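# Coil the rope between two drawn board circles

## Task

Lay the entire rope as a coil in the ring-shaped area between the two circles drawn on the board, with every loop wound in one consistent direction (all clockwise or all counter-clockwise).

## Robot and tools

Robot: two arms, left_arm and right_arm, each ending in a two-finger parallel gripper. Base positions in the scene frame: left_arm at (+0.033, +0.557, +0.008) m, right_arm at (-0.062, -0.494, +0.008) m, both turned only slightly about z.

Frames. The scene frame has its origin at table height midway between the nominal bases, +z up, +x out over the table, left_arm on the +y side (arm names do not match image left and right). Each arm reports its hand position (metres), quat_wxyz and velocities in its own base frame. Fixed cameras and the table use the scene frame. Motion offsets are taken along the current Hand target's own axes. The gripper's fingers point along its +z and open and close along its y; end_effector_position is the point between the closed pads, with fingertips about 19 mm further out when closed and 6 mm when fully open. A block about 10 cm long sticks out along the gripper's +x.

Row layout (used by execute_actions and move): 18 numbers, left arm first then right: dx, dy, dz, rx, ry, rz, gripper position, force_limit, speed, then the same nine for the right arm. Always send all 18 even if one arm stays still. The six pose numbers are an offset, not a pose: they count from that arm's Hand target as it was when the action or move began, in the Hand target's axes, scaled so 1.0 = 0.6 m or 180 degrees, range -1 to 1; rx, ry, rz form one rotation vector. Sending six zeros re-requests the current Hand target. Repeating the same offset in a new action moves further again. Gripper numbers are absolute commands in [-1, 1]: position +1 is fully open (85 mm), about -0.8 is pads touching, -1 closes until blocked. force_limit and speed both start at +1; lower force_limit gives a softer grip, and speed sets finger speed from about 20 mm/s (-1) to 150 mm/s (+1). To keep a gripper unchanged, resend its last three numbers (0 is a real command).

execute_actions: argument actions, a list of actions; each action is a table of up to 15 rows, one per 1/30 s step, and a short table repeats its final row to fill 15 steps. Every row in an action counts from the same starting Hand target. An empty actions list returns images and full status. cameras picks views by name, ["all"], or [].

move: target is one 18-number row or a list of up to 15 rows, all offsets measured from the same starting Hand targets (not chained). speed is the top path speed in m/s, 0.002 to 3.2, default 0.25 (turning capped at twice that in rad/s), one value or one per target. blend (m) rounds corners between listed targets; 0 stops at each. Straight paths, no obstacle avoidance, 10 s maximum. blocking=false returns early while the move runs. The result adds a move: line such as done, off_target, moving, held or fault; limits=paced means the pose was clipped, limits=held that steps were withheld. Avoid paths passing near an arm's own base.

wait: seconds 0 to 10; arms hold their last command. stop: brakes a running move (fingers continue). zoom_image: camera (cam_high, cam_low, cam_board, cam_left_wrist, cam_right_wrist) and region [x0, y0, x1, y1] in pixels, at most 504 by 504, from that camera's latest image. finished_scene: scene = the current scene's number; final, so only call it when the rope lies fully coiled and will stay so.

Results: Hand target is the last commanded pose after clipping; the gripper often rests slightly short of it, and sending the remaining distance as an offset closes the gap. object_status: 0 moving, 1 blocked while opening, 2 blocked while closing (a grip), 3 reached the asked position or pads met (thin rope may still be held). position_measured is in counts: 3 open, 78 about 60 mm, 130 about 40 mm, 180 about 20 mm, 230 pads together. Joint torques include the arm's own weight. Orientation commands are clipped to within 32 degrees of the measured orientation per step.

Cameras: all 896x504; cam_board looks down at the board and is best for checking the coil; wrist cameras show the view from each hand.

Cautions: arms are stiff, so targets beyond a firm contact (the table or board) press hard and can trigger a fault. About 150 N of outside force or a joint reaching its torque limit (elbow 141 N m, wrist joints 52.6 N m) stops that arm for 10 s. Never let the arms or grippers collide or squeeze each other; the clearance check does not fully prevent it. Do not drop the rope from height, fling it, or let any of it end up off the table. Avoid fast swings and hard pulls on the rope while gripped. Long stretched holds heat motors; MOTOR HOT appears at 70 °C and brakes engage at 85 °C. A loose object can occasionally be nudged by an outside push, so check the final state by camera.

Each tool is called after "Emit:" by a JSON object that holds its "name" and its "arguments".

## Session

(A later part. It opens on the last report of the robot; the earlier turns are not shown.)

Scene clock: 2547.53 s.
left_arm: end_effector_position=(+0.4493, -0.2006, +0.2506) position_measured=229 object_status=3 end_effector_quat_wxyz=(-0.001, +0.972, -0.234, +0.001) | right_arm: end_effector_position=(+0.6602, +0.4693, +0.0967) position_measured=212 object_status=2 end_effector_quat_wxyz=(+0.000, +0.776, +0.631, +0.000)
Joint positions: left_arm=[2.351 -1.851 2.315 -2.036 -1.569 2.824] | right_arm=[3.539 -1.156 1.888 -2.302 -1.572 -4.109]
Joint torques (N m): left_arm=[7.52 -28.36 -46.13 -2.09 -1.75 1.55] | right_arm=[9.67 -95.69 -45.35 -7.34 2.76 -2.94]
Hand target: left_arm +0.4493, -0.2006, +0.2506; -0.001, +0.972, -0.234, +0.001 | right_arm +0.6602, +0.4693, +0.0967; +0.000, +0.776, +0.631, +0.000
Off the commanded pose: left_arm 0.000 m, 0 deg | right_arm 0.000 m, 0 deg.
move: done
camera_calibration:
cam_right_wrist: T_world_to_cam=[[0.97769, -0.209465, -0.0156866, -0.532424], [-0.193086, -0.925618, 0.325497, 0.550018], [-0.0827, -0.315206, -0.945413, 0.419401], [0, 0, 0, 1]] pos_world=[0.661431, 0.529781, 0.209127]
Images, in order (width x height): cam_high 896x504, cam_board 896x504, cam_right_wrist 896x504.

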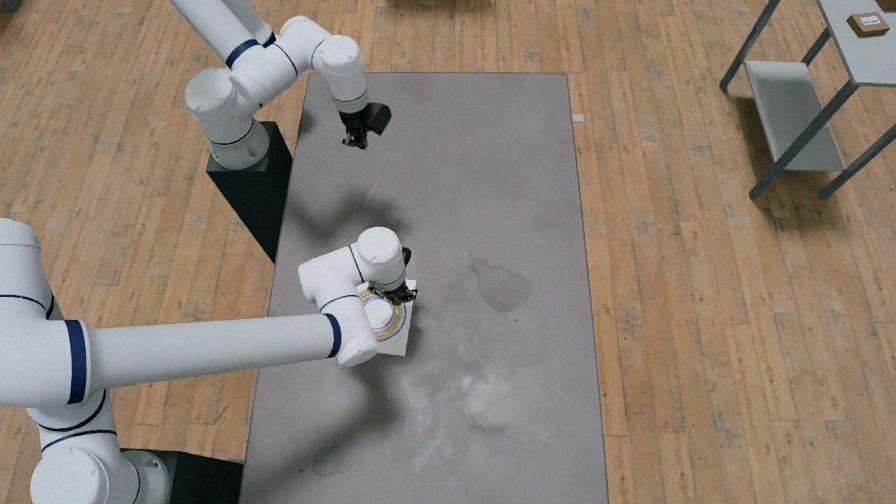

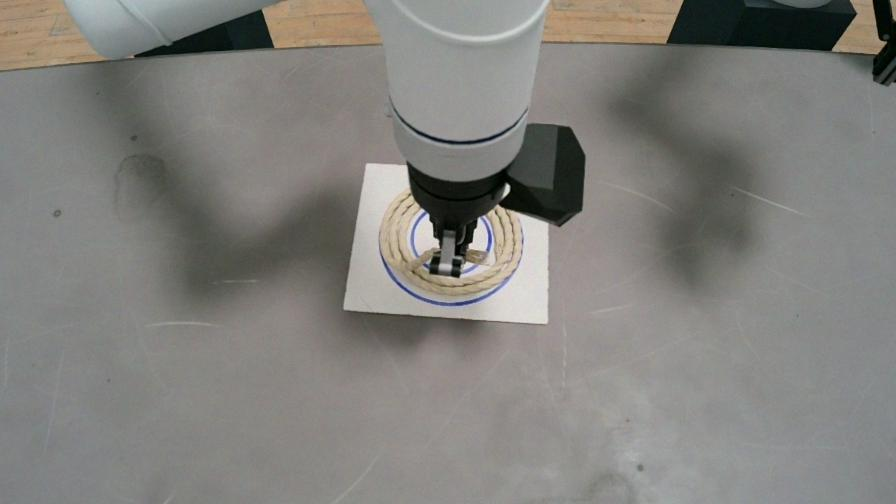

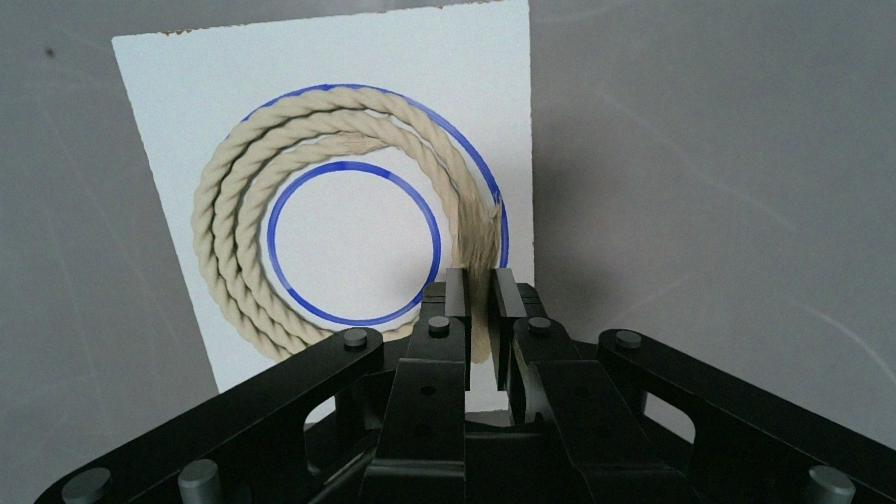

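Emit:
{"name": "move", "arguments": {"target": [[0,0,0,0,0,0,-0.8,-1,-1,0.02367,-0.00813,0.0333,0,0,-0.0833,-1,-1,-1],[0,0,0,0,0,0,-0.8,-1,-1,0.04473,-0.02152,0.06617,0,0,-0.1667,-1,-1,-1]], "speed": 0.03, "blend": [0.006,0], "cameras": ["cam_board", "cam_high", "cam_right_wrist"]}}

Emit:
{"name": "zoom_image", "arguments": {"camera": "cam_board", "region": [370, 170, 540, 310]}}

Emit:
{"name": "zoom_image", "arguments": {"camera": "cam_right_wrist", "region": [100, 50, 600, 400]}}

Emit:
{"name": "zoom_image", "arguments": {"camera": "cam_high", "region": [330, 265, 430, 365]}}

Scene clock: 2706.67 s.
left_arm: end_effector_position=(+0.4493, -0.2006, +0.2506) position_measured=229 object_status=3 end_effector_quat_wxyz=(-0.001, +0.972, -0.234, +0.001) | right_arm: end_effector_position=(+0.6530, +0.4981, +0.0570) position_measured=212 object_status=2 end_effector_quat_wxyz=(+0.000, +0.586, +0.810, +0.000)
Joint positions: left_arm=[2.351 -1.851 2.315 -2.036 -1.569 2.824] | right_arm=[3.576 -1.095 1.884 -2.359 -1.572 -4.596]
Joint torques (N m): left_arm=[7.5 -27.21 -46.6 -2.25 -1.76 1.51] | right_arm=[11.14 -102.94 -44.16 -7.29 2.96 -2.58]
Hand target: left_arm +0.4493, -0.2006, +0.2506; -0.001, +0.972, -0.234, +0.001 | right_arm +0.6530, +0.4982, +0.0570; +0.000, +0.586, +0.810, +0.000
Off the commanded pose: left_arm 0.000 m, 0 deg | right_arm 0.000 m, 0 deg.
move: done
camera_calibration:
cam_right_wrist: T_world_to_cam=[[0.951373, 0.307612, -0.0162658, -0.760287], [0.295933, -0.898041, 0.325493, 0.255165], [0.0855184, -0.314479, -0.945404, 0.280144], [0, 0, 0, 1]] pos_world=[0.623847, 0.551122, 0.169428]
Images, in order (width x height): cam_high 896x504, cam_board 896x504, cam_right_wrist 896x504.

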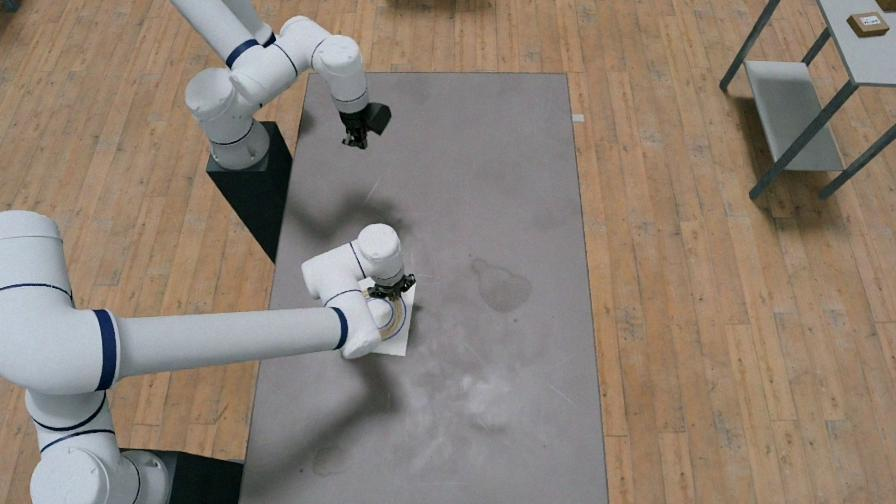

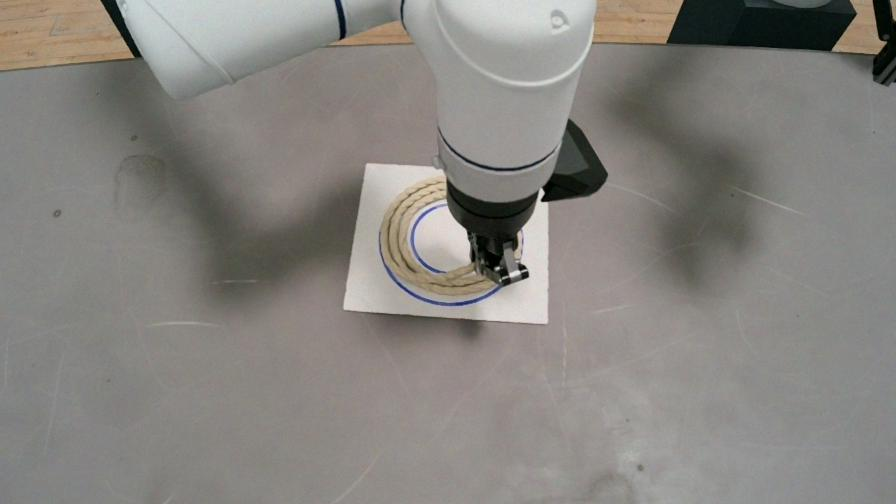

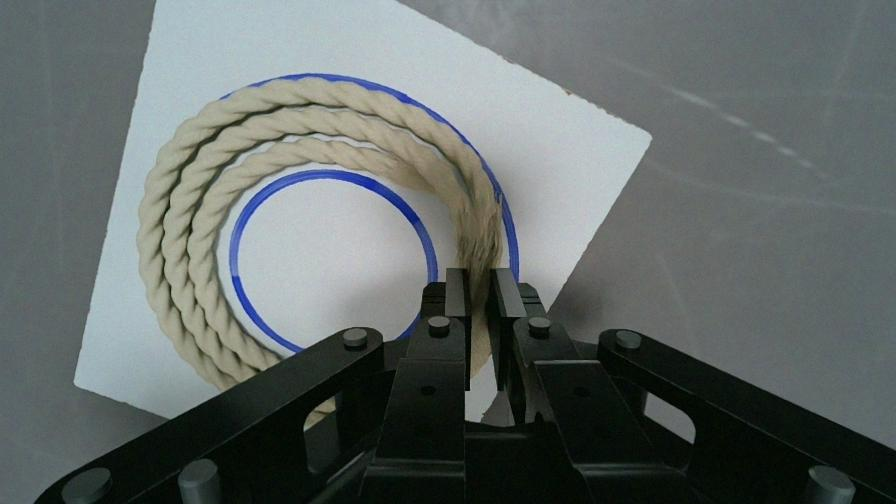

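Scaled by 2.965.

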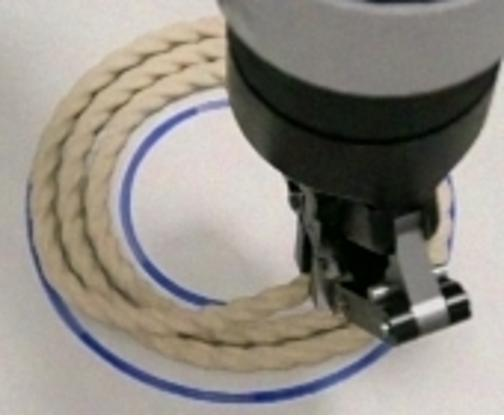

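Scaled by 1.008.

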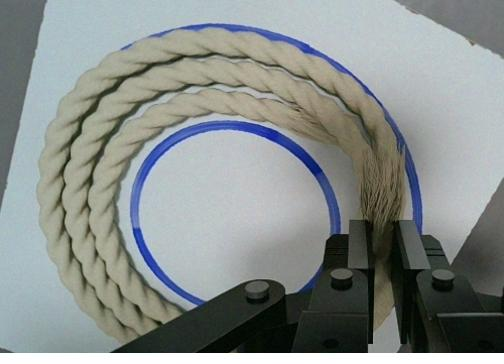

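Scaled by 5.040.

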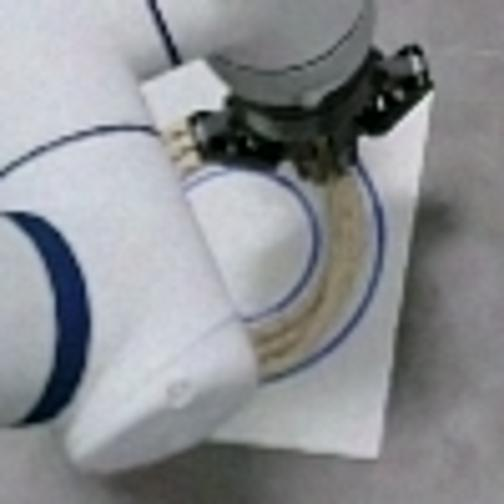

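Emit:
{"name": "move", "arguments": {"target": [0,0,0,0,0,0,-0.8,-1,-1,0.0127,-0.00124,0.0343,0,0,-0.1056,-1,-1,-1], "speed": 0.025, "cameras": ["cam_board", "cam_high", "cam_right_wrist", "cam_low"]}}

Emit:
{"name": "zoom_image", "arguments": {"camera": "cam_board", "region": [370, 170, 540, 310]}}

Emit:
{"name": "zoom_image", "arguments": {"camera": "cam_right_wrist", "region": [100, 50, 600, 400]}}

Emit:
{"name": "zoom_image", "arguments": {"camera": "cam_high", "region": [330, 265, 430, 365]}}

Scene clock: 2756.60 s.
left_arm: end_effector_position=(+0.4493, -0.2006, +0.2506) position_measured=229 object_status=3 end_effector_quat_wxyz=(-0.001, +0.972, -0.234, +0.001) | right_arm: end_effector_position=(+0.6499, +0.5051, +0.0364) position_measured=212 object_status=2 end_effector_quat_wxyz=(+0.000, +0.444, +0.896, +0.000)
Joint positions: left_arm=[2.351 -1.851 2.315 -2.036 -1.569 2.824] | right_arm=[3.585 -1.068 1.888 -2.391 -1.572 -4.918]
Joint torques (N m): left_arm=[7.71 -28.21 -46.54 -2.03 -1.59 1.54] | right_arm=[12.52 -101.49 -22.88 -7.09 0.12 -2.58]
Hand target: left_arm +0.4493, -0.2006, +0.2506; -0.001, +0.972, -0.234, +0.001 | right_arm +0.6499, +0.5051, +0.0364; +0.000, +0.444, +0.896, +0.000
Off the commanded pose: left_arm 0.000 m, 0 deg | right_arm 0.000 m, 0 deg.
move: done
camera_calibration:
cam_right_wrist: T_world_to_cam=[[0.799321, 0.600679, -0.0164909, -0.809051], [0.572377, -0.752731, 0.325239, 0.0160046], [0.182951, -0.26941, -0.945488, 0.177025], [0, 0, 0, 1]] pos_world=[0.605143, 0.545719, 0.148828]
Images, in order (width x height): cam_high 896x504, cam_low 896x504, cam_board 896x504, cam_right_wrist 896x504.

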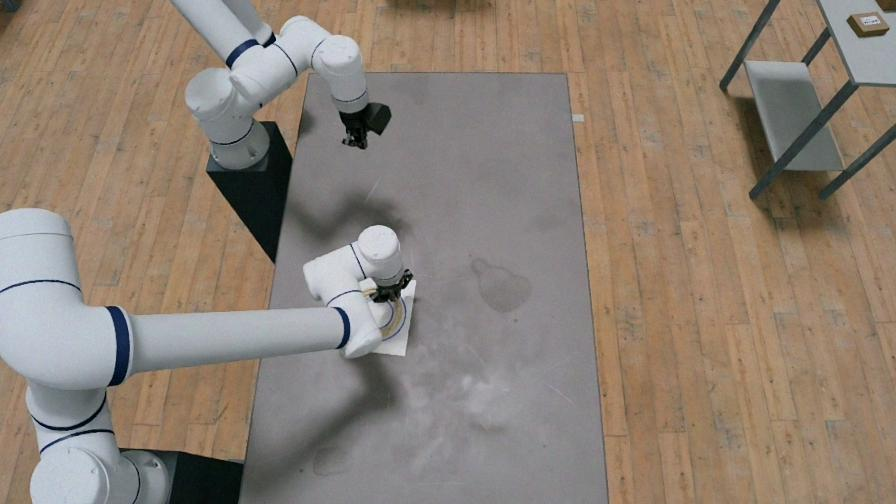

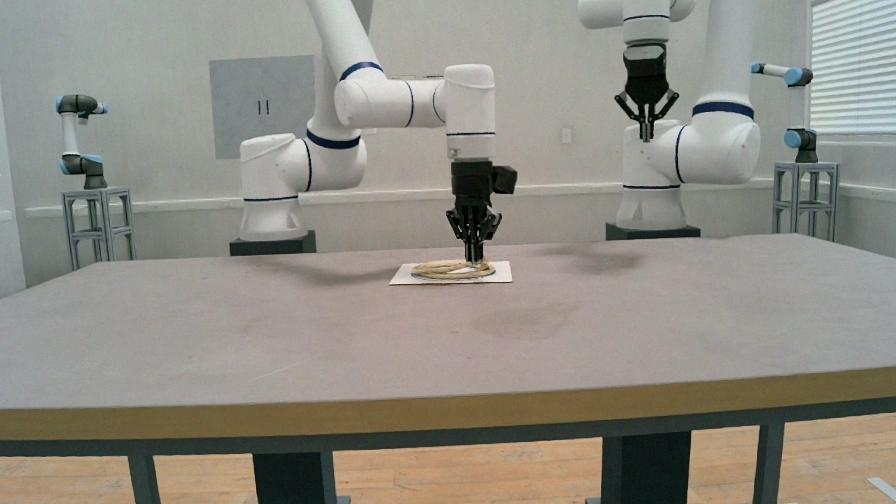

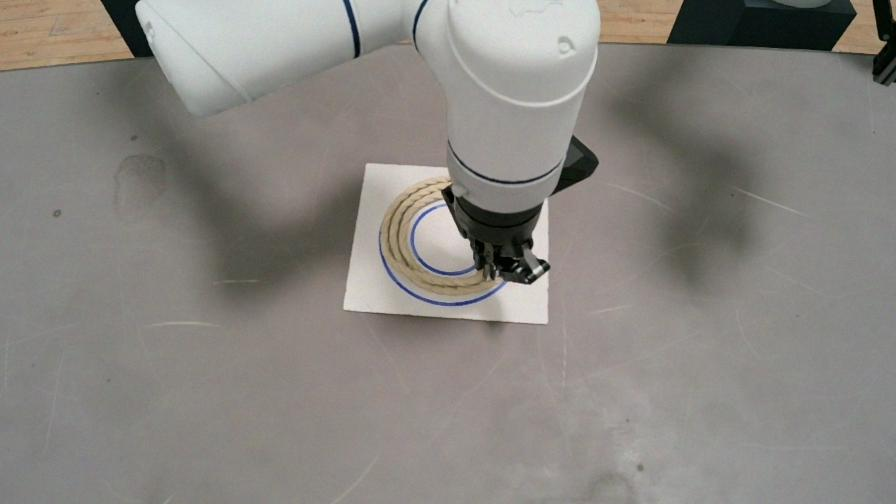

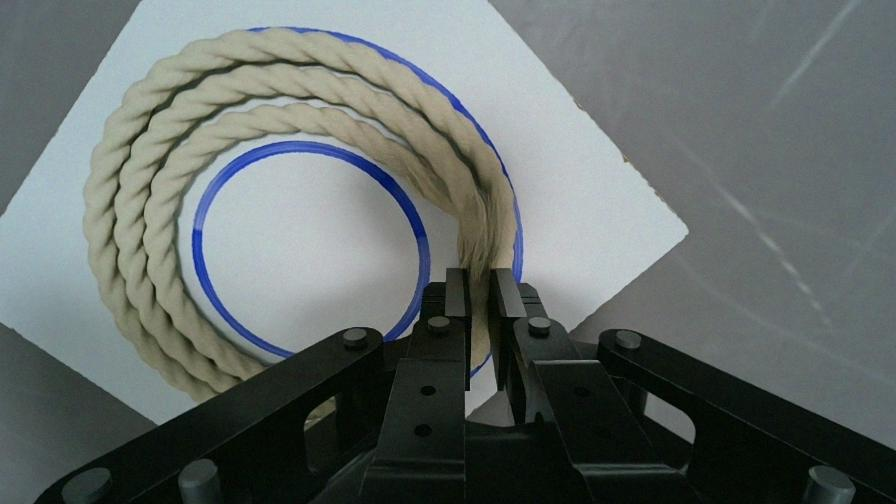

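Scaled by 2.965.

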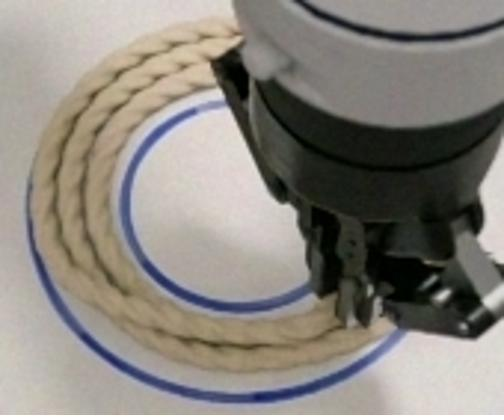

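Scaled by 1.008.

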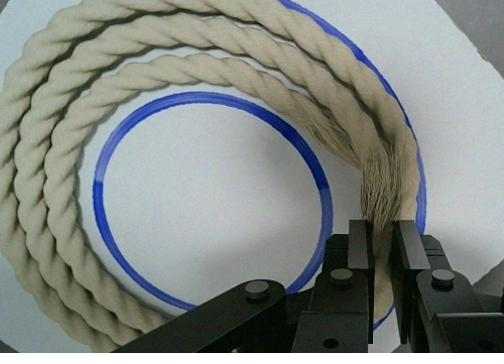

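Scaled by 5.040.

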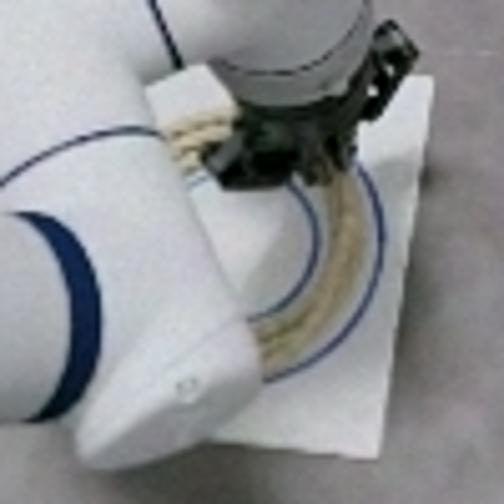

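Emit:
{"name": "move", "arguments": {"target": [0,0,0,0,0,0,-0.8,-1,-1,0,0,0.0075,0,0,0,-1,-1,-1], "speed": 0.02}}

Emit:
{"name": "move", "arguments": {"target": [0,0,0,0,0,0,-0.8,-1,-1,0,0,0,0,0,0,-0.47,-1,-1], "speed": 0.02, "cameras": ["cam_board", "cam_high", "cam_right_wrist"]}}

Emit:
{"name": "zoom_image", "arguments": {"camera": "cam_board", "region": [370, 170, 540, 310]}}

Emit:
{"name": "zoom_image", "arguments": {"camera": "cam_right_wrist", "region": [250, 50, 650, 400]}}

Scene clock: 2769.23 s.
left_arm: end_effector_position=(+0.4493, -0.2006, +0.2506) position_measured=229 object_status=3 end_effector_quat_wxyz=(-0.001, +0.972, -0.234, +0.001) | right_arm: end_effector_position=(+0.6499, +0.5051, +0.0320) position_measured=212 object_status=2 end_effector_quat_wxyz=(+0.000, +0.444, +0.896, +0.000)
Joint positions: left_arm=[2.351 -1.851 2.315 -2.036 -1.569 2.824] | right_arm=[3.585 -1.062 1.889 -2.398 -1.572 -4.919]
Joint torques (N m): left_arm=[6.29 -27.43 -46.48 -2.12 -1.74 1.55] | right_arm=[8.16 -102.97 -22 -7.14 2.89 -2.43]
Hand target: left_arm +0.4493, -0.2006, +0.2506; -0.001, +0.972, -0.234, +0.001 | right_arm +0.6499, +0.5051, +0.0319; +0.000, +0.444, +0.896, +0.000
Off the commanded pose: left_arm 0.000 m, 0 deg | right_arm 0.000 m, 0 deg.
move: done

Scene clock: 2769.97 s.
left_arm: end_effector_position=(+0.4493, -0.2006, +0.2506) position_measured=229 object_status=3 end_effector_quat_wxyz=(-0.001, +0.972, -0.234, +0.001) | right_arm: end_effector_position=(+0.6499, +0.5051, +0.0319) position_measured=188 object_status=0 end_effector_quat_wxyz=(+0.000, +0.444, +0.896, +0.000)
Joint positions: left_arm=[2.351 -1.851 2.315 -2.036 -1.569 2.824] | right_arm=[3.585 -1.062 1.89 -2.398 -1.572 -4.919]
Joint torques (N m): left_arm=[7.03 -26.68 -46.66 -2.05 -1.55 1.44] | right_arm=[8.16 -104.11 -22.37 -7.22 3.04 -2.96]
Hand target: left_arm +0.4493, -0.2006, +0.2506; -0.001, +0.972, -0.234, +0.001 | right_arm +0.6499, +0.5051, +0.0319; +0.000, +0.444, +0.896, +0.000
Off the commanded pose: left_arm 0.000 m, 0 deg | right_arm 0.000 m, 0 deg.
move: done
camera_calibration:
cam_right_wrist: T_world_to_cam=[[0.799181, 0.600865, -0.0164873, -0.809143], [0.572541, -0.752583, 0.325292, 0.0172799], [0.183048, -0.269406, -0.94547, 0.172707], [0, 0, 0, 1]] pos_world=[0.605144, 0.545719, 0.144328]
Images, in order (width x height): cam_high 896x504, cam_board 896x504, cam_right_wrist 896x504.

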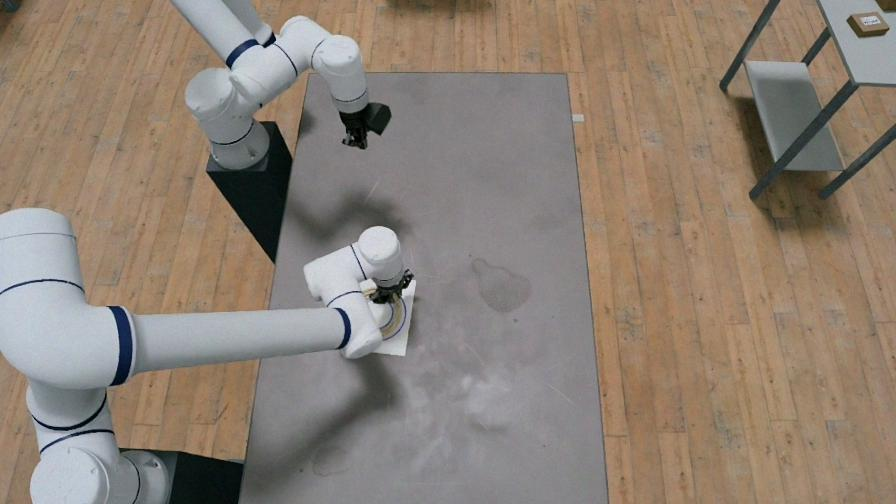

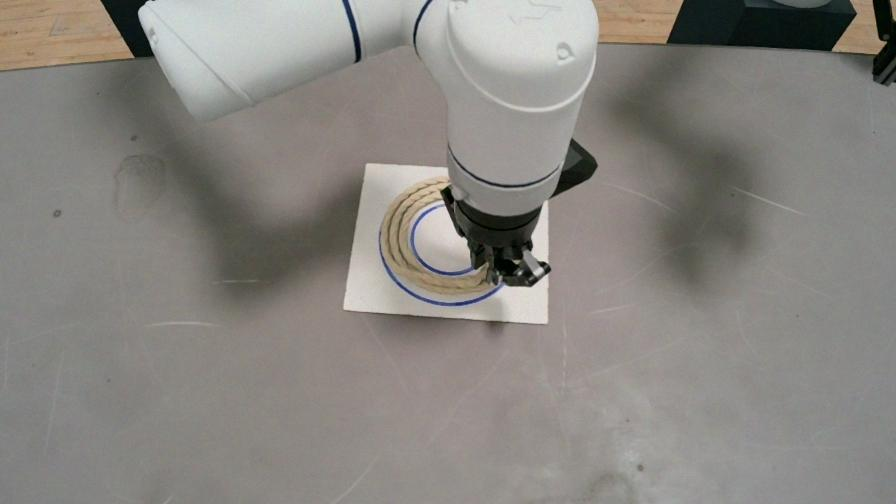

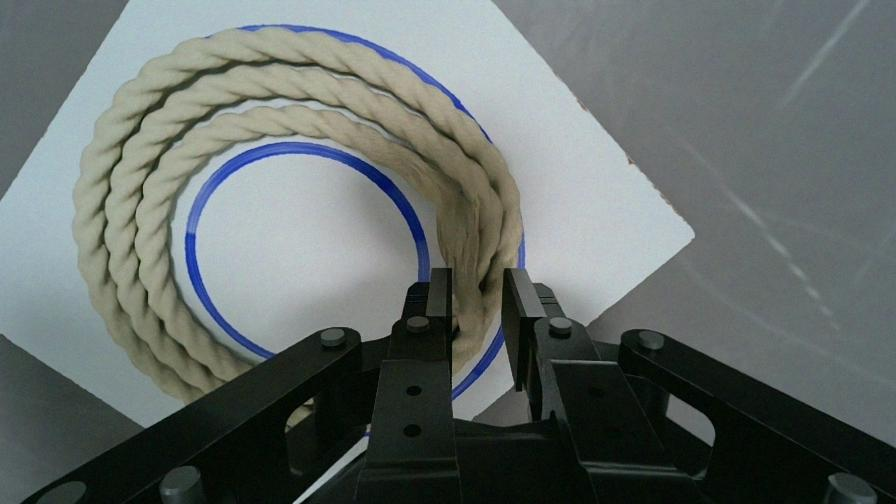

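Scaled by 2.965.

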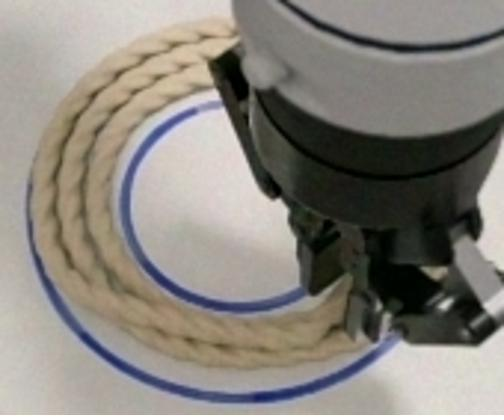

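Scaled by 1.260.

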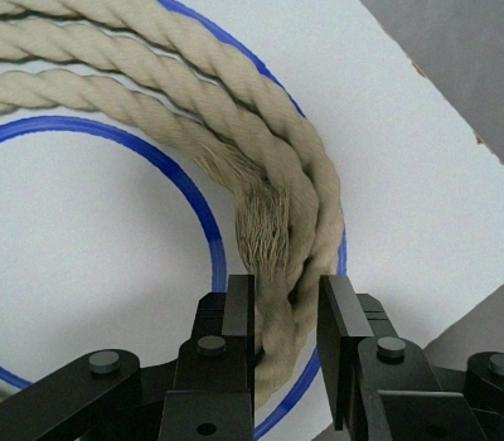

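Emit:
{"name": "move", "arguments": {"target": [0,0,0,0,0,0,-0.8,-1,-1,0,0,-0.1,0,0,0,-0.47,-1,-1], "speed": 0.025, "cameras": ["cam_right_wrist"]}}

Emit:
{"name": "zoom_image", "arguments": {"camera": "cam_right_wrist", "region": [150, 50, 600, 400]}}

Scene clock: 2787.63 s.
left_arm: end_effector_position=(+0.4493, -0.2006, +0.2506) position_measured=229 object_status=3 end_effector_quat_wxyz=(-0.001, +0.972, -0.234, +0.001) | right_arm: end_effector_position=(+0.6499, +0.5052, +0.0918) position_measured=188 object_status=3 end_effector_quat_wxyz=(+0.000, +0.444, +0.896, +0.000)
Joint positions: left_arm=[2.351 -1.851 2.315 -2.036 -1.569 2.824] | right_arm=[3.585 -1.134 1.863 -2.3 -1.572 -4.919]
Joint torques (N m): left_arm=[7.59 -27.29 -46.15 -2.15 -1.41 1.48] | right_arm=[10.54 -150.63 -45.47 -1.97 2.62 1.34]
Hand target: left_arm +0.4493, -0.2006, +0.2506; -0.001, +0.972, -0.234, +0.001 | right_arm +0.6499, +0.5052, +0.0919; +0.000, +0.444, +0.896, +0.000
Off the commanded pose: left_arm 0.000 m, 0 deg | right_arm 0.000 m, 0 deg.
move: done
camera_calibration:
cam_right_wrist: T_world_to_cam=[[0.799181, 0.600865, -0.0164873, -0.808216], [0.572541, -0.752583, 0.325292, -0.00212985], [0.183048, -0.269406, -0.94547, 0.229368], [0, 0, 0, 1]] pos_world=[0.605144, 0.545819, 0.204228]
Images, in order (width x height): cam_right_wrist 896x504.

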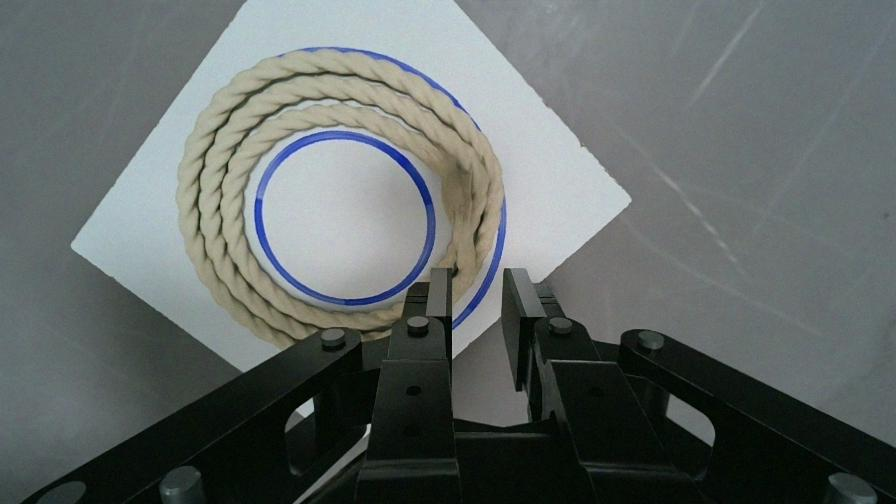

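Scaled by 1.120.

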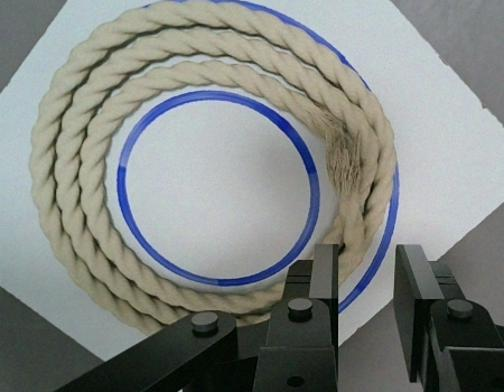

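Emit:
{"name": "move", "arguments": {"target": [0,0,0,0,0,0,-0.8,-1,-1,-0.09292,-0.08817,-0.28,0,0,0,-0.47,-1,-1], "speed": 0.08, "cameras": ["cam_right_wrist", "cam_board", "cam_high"]}}

Emit:
{"name": "zoom_image", "arguments": {"camera": "cam_right_wrist", "region": [280, 50, 600, 370]}}

Emit:
{"name": "zoom_image", "arguments": {"camera": "cam_board", "region": [370, 170, 540, 310]}}

Scene clock: 2799.20 s.
left_arm: end_effector_position=(+0.4493, -0.2006, +0.2506) position_measured=229 object_status=3 end_effector_quat_wxyz=(-0.001, +0.972, -0.234, +0.001) | right_arm: end_effector_position=(+0.6416, +0.4290, +0.2598) position_measured=188 object_status=3 end_effector_quat_wxyz=(+0.000, +0.444, +0.896, +0.000)
Joint positions: left_arm=[2.351 -1.851 2.315 -2.036 -1.569 2.824] | right_arm=[3.499 -1.368 1.837 -2.039 -1.572 -5.005]
Joint torques (N m): left_arm=[7.24 -26.52 -46.74 -2.14 -1.82 1.46] | right_arm=[-7.16 -128.93 -51.28 -1.59 -1.4 -2.55]
Hand target: left_arm +0.4493, -0.2006, +0.2506; -0.001, +0.972, -0.234, +0.001 | right_arm +0.6416, +0.4290, +0.2600; +0.000, +0.444, +0.896, +0.000
Off the commanded pose: left_arm 0.000 m, 0 deg | right_arm 0.000 m, 0 deg.
move: done
camera_calibration:
cam_right_wrist: T_world_to_cam=[[0.799181, 0.600865, -0.0164873, -0.753027], [0.572541, -0.752583, 0.325292, -0.109374], [0.183048, -0.269406, -0.94547, 0.369197], [0, 0, 0, 1]] pos_world=[0.596844, 0.469619, 0.372228]
Images, in order (width x height): cam_high 896x504, cam_board 896x504, cam_right_wrist 896x504.

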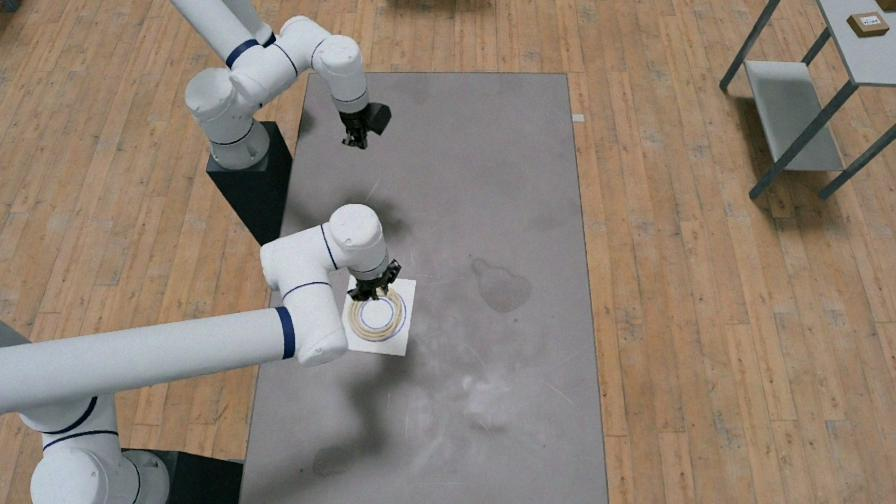

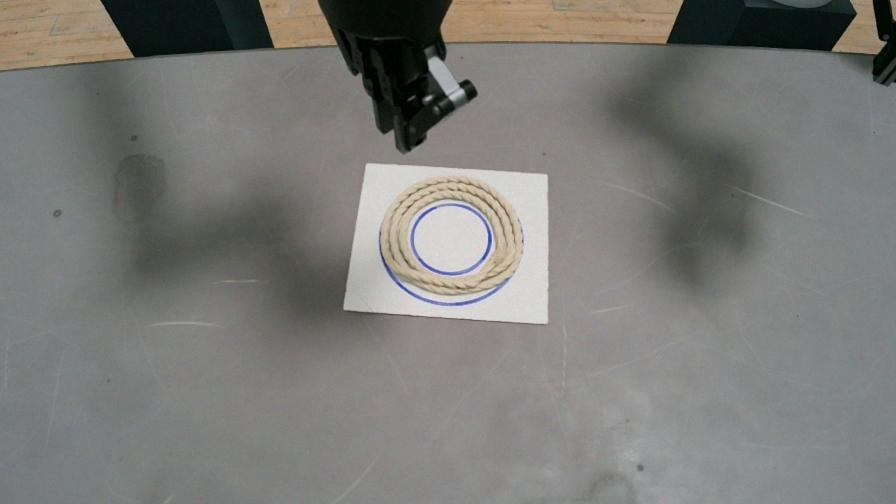

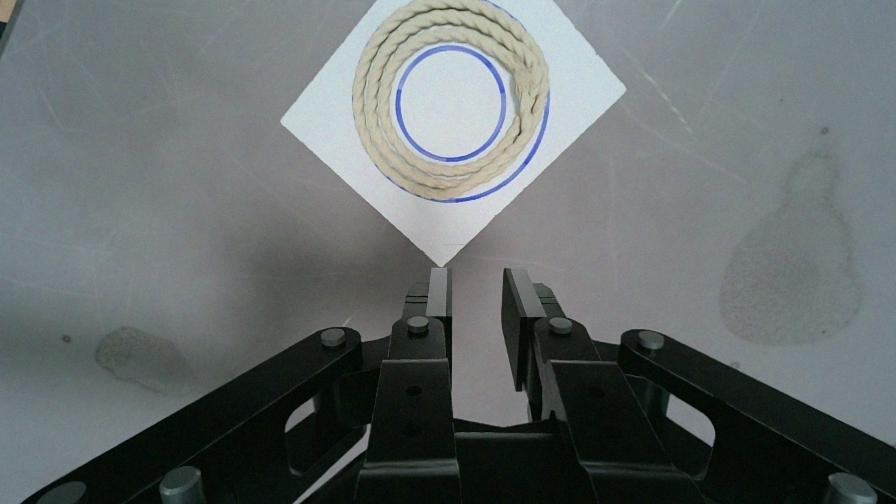

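Scaled by 1.575.

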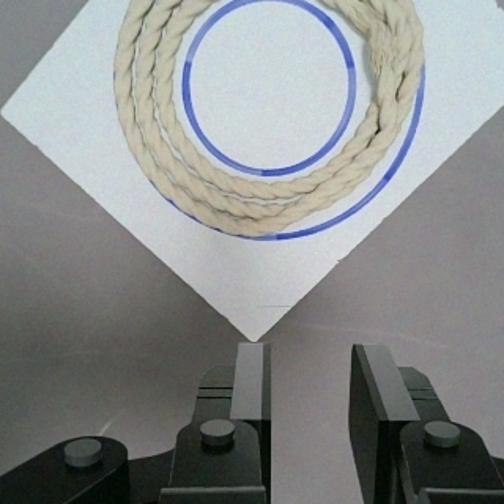

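Scaled by 2.965.

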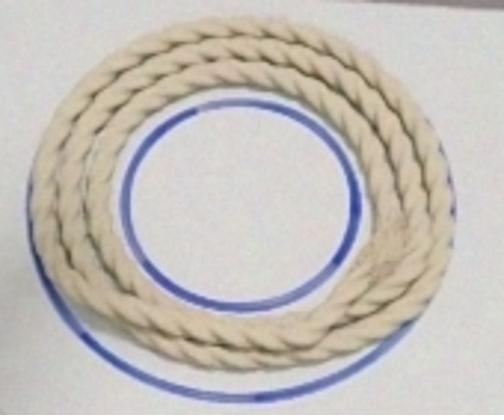

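Emit:
{"name": "zoom_image", "arguments": {"camera": "cam_right_wrist", "region": [340, 0, 580, 210]}}

Emit:
{"name": "zoom_image", "arguments": {"camera": "cam_board", "region": [375, 175, 455, 255]}}

Emit:
{"name": "zoom_image", "arguments": {"camera": "cam_board", "region": [450, 200, 530, 280]}}

Scaled by 2.100.

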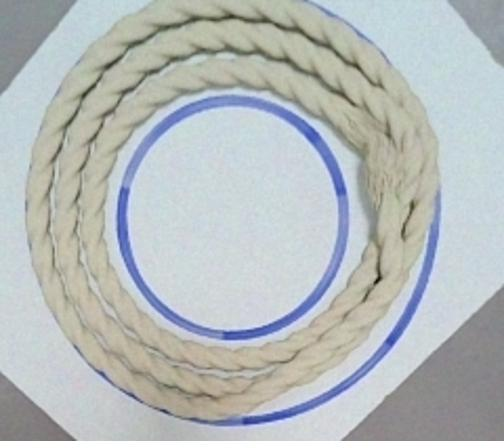

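Scaled by 6.300.

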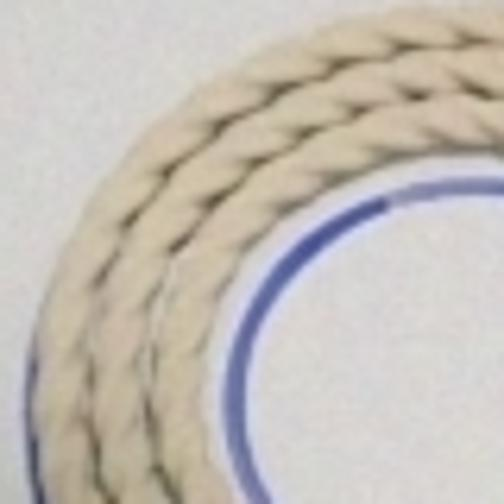

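Scaled by 6.300.

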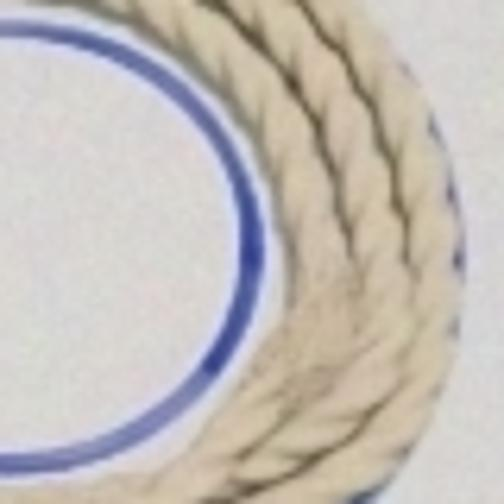

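Emit:
{"name": "move", "arguments": {"target": [0,0,0,0,0,0,-0.8,-1,-1,-0.059,-0.00035,0.0333,0,0.1056,0,-0.47,-1,-1], "speed": 0.1, "cameras": ["cam_right_wrist", "cam_high"]}}

Emit:
{"name": "zoom_image", "arguments": {"camera": "cam_right_wrist", "region": [320, 40, 560, 280]}}

Emit:
{"name": "zoom_image", "arguments": {"camera": "cam_high", "region": [330, 265, 430, 365]}}

Scene clock: 2896.57 s.
left_arm: end_effector_position=(+0.4493, -0.2006, +0.2506) position_measured=229 object_status=3 end_effector_quat_wxyz=(-0.001, +0.972, -0.234, +0.001) | right_arm: end_effector_position=(+0.6628, +0.4007, +0.2400) position_measured=188 object_status=3 end_effector_quat_wxyz=(-0.148, +0.438, +0.884, +0.073)
Joint positions: left_arm=[2.351 -1.851 2.315 -2.036 -1.569 2.824] | right_arm=[3.345 -1.326 1.818 -1.915 -1.274 -5.181]
Joint torques (N m): left_arm=[6.27 -27.66 -46.53 -1.93 -1.73 1.34] | right_arm=[-9.28 -84.61 -50.46 -1.42 4.76 -1.99]
Hand target: left_arm +0.4493, -0.2006, +0.2506; -0.001, +0.972, -0.234, +0.001 | right_arm +0.6628, +0.4006, +0.2400; -0.148, +0.438, +0.884, +0.073
Off the commanded pose: left_arm 0.000 m, 0 deg | right_arm 0.000 m, 0 deg.
move: done
camera_calibration:
cam_right_wrist: T_world_to_cam=[[0.795926, 0.605145, -0.0173241, -0.752556], [0.605234, -0.796048, -0.000176194, -0.0625737], [-0.0138975, -0.0103449, -0.99985, 0.378865], [0, 0, 0, 1]] pos_world=[0.642116, 0.409513, 0.365759]
Images, in order (width x height): cam_high 896x504, cam_right_wrist 896x504.

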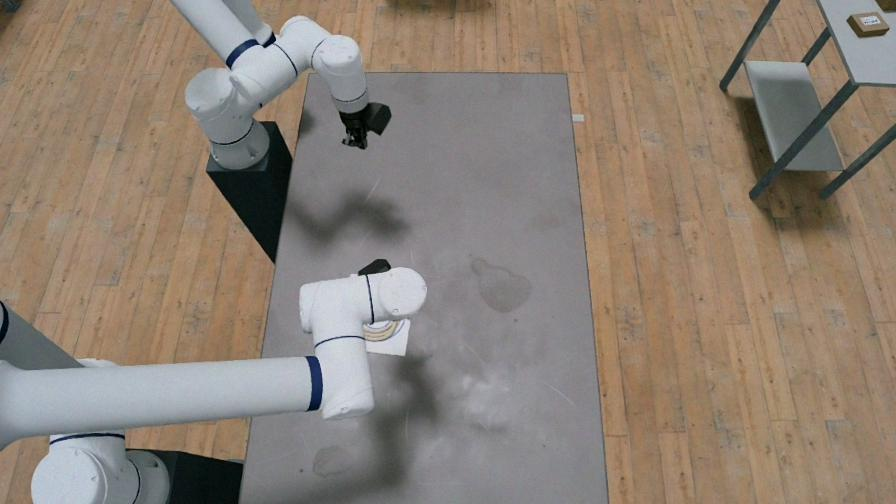

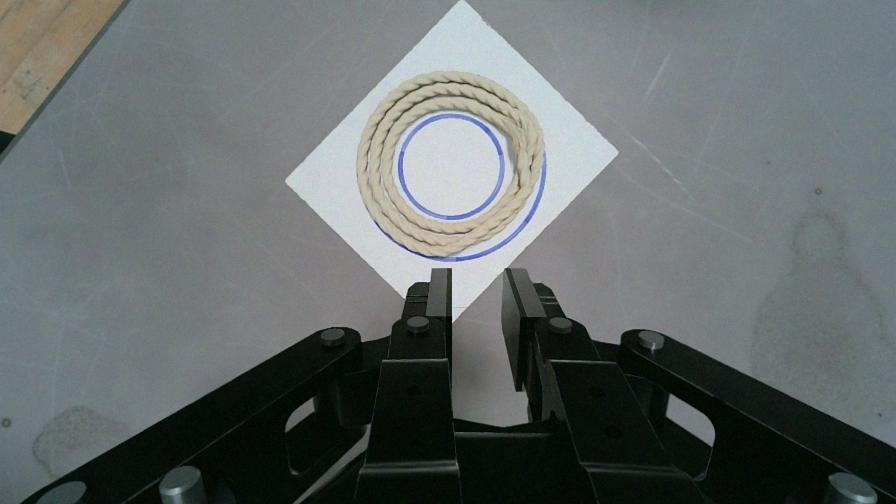

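Scaled by 2.100.

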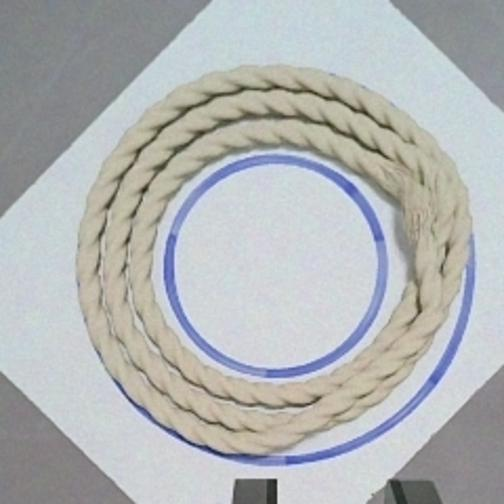

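Scaled by 5.040.

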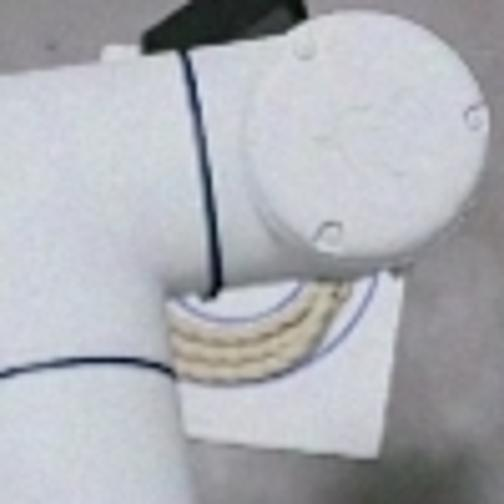

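Emit:
{"name": "zoom_image", "arguments": {"camera": "cam_right_wrist", "region": [350, 60, 450, 160]}}

Emit:
{"name": "zoom_image", "arguments": {"camera": "cam_right_wrist", "region": [450, 60, 550, 160]}}

Emit:
{"name": "zoom_image", "arguments": {"camera": "cam_right_wrist", "region": [350, 160, 450, 260]}}

Emit:
{"name": "zoom_image", "arguments": {"camera": "cam_right_wrist", "region": [450, 160, 550, 260]}}

Scaled by 5.040.

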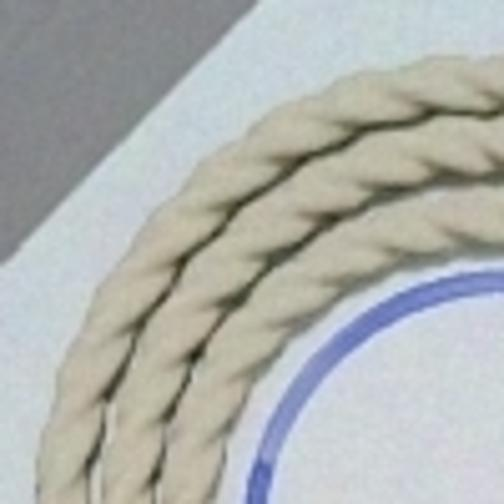

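Scaled by 5.040.

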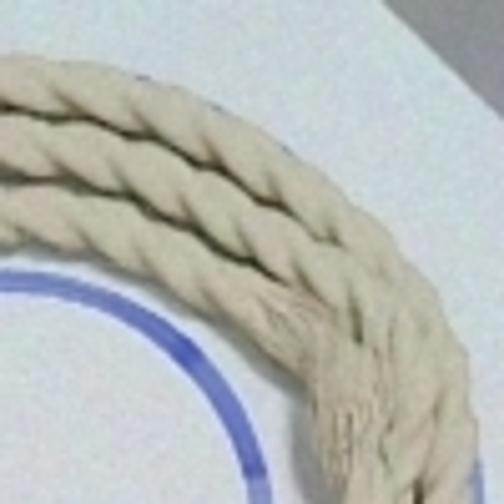

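Scaled by 5.040.

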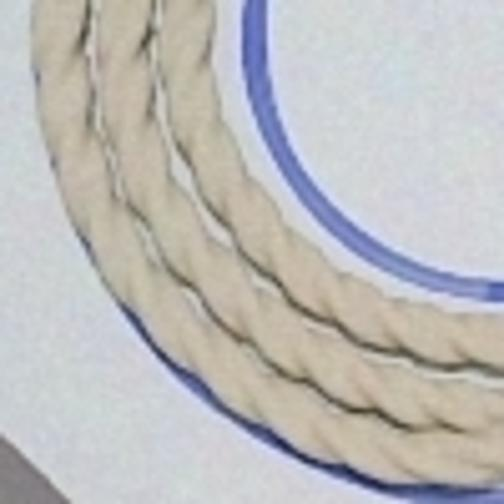

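Scaled by 5.040.

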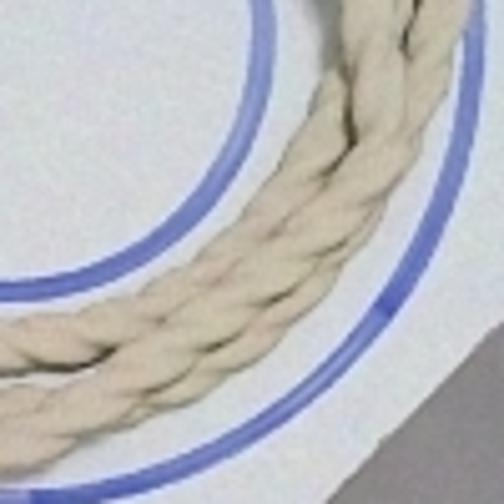

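Emit:
{"name": "move", "arguments": {"target": [0,0,0,0,0,0,-0.8,-1,-1,0.2375,-0.0217,0.3815,0,-0.1056,0,-0.8,-1,-1], "speed": 0.12}}

Scene clock: 3026.50 s.
left_arm: end_effector_position=(+0.4493, -0.2006, +0.2506) position_measured=229 object_status=3 end_effector_quat_wxyz=(-0.001, +0.972, -0.234, +0.001) | right_arm: end_effector_position=(+0.5258, +0.5591, +0.0699) position_measured=229 object_status=3 end_effector_quat_wxyz=(+0.000, +0.444, +0.896, +0.000)
Joint positions: left_arm=[2.351 -1.851 2.315 -2.036 -1.569 2.824] | right_arm=[3.724 -1.178 1.988 -2.38 -1.571 -4.779]
Joint torques (N m): left_arm=[8.17 -26.41 -47 -2.48 -1.49 1.51] | right_arm=[12.65 -90.32 -44.52 -7.77 -1.94 4.36]
Hand target: left_arm +0.4493, -0.2006, +0.2506; -0.001, +0.972, -0.234, +0.001 | right_arm +0.5258, +0.5592, +0.0699; +0.000, +0.444, +0.896, +0.000
Off the commanded pose: left_arm 0.000 m, 0 deg | right_arm 0.000 m, 0 deg.
move: done


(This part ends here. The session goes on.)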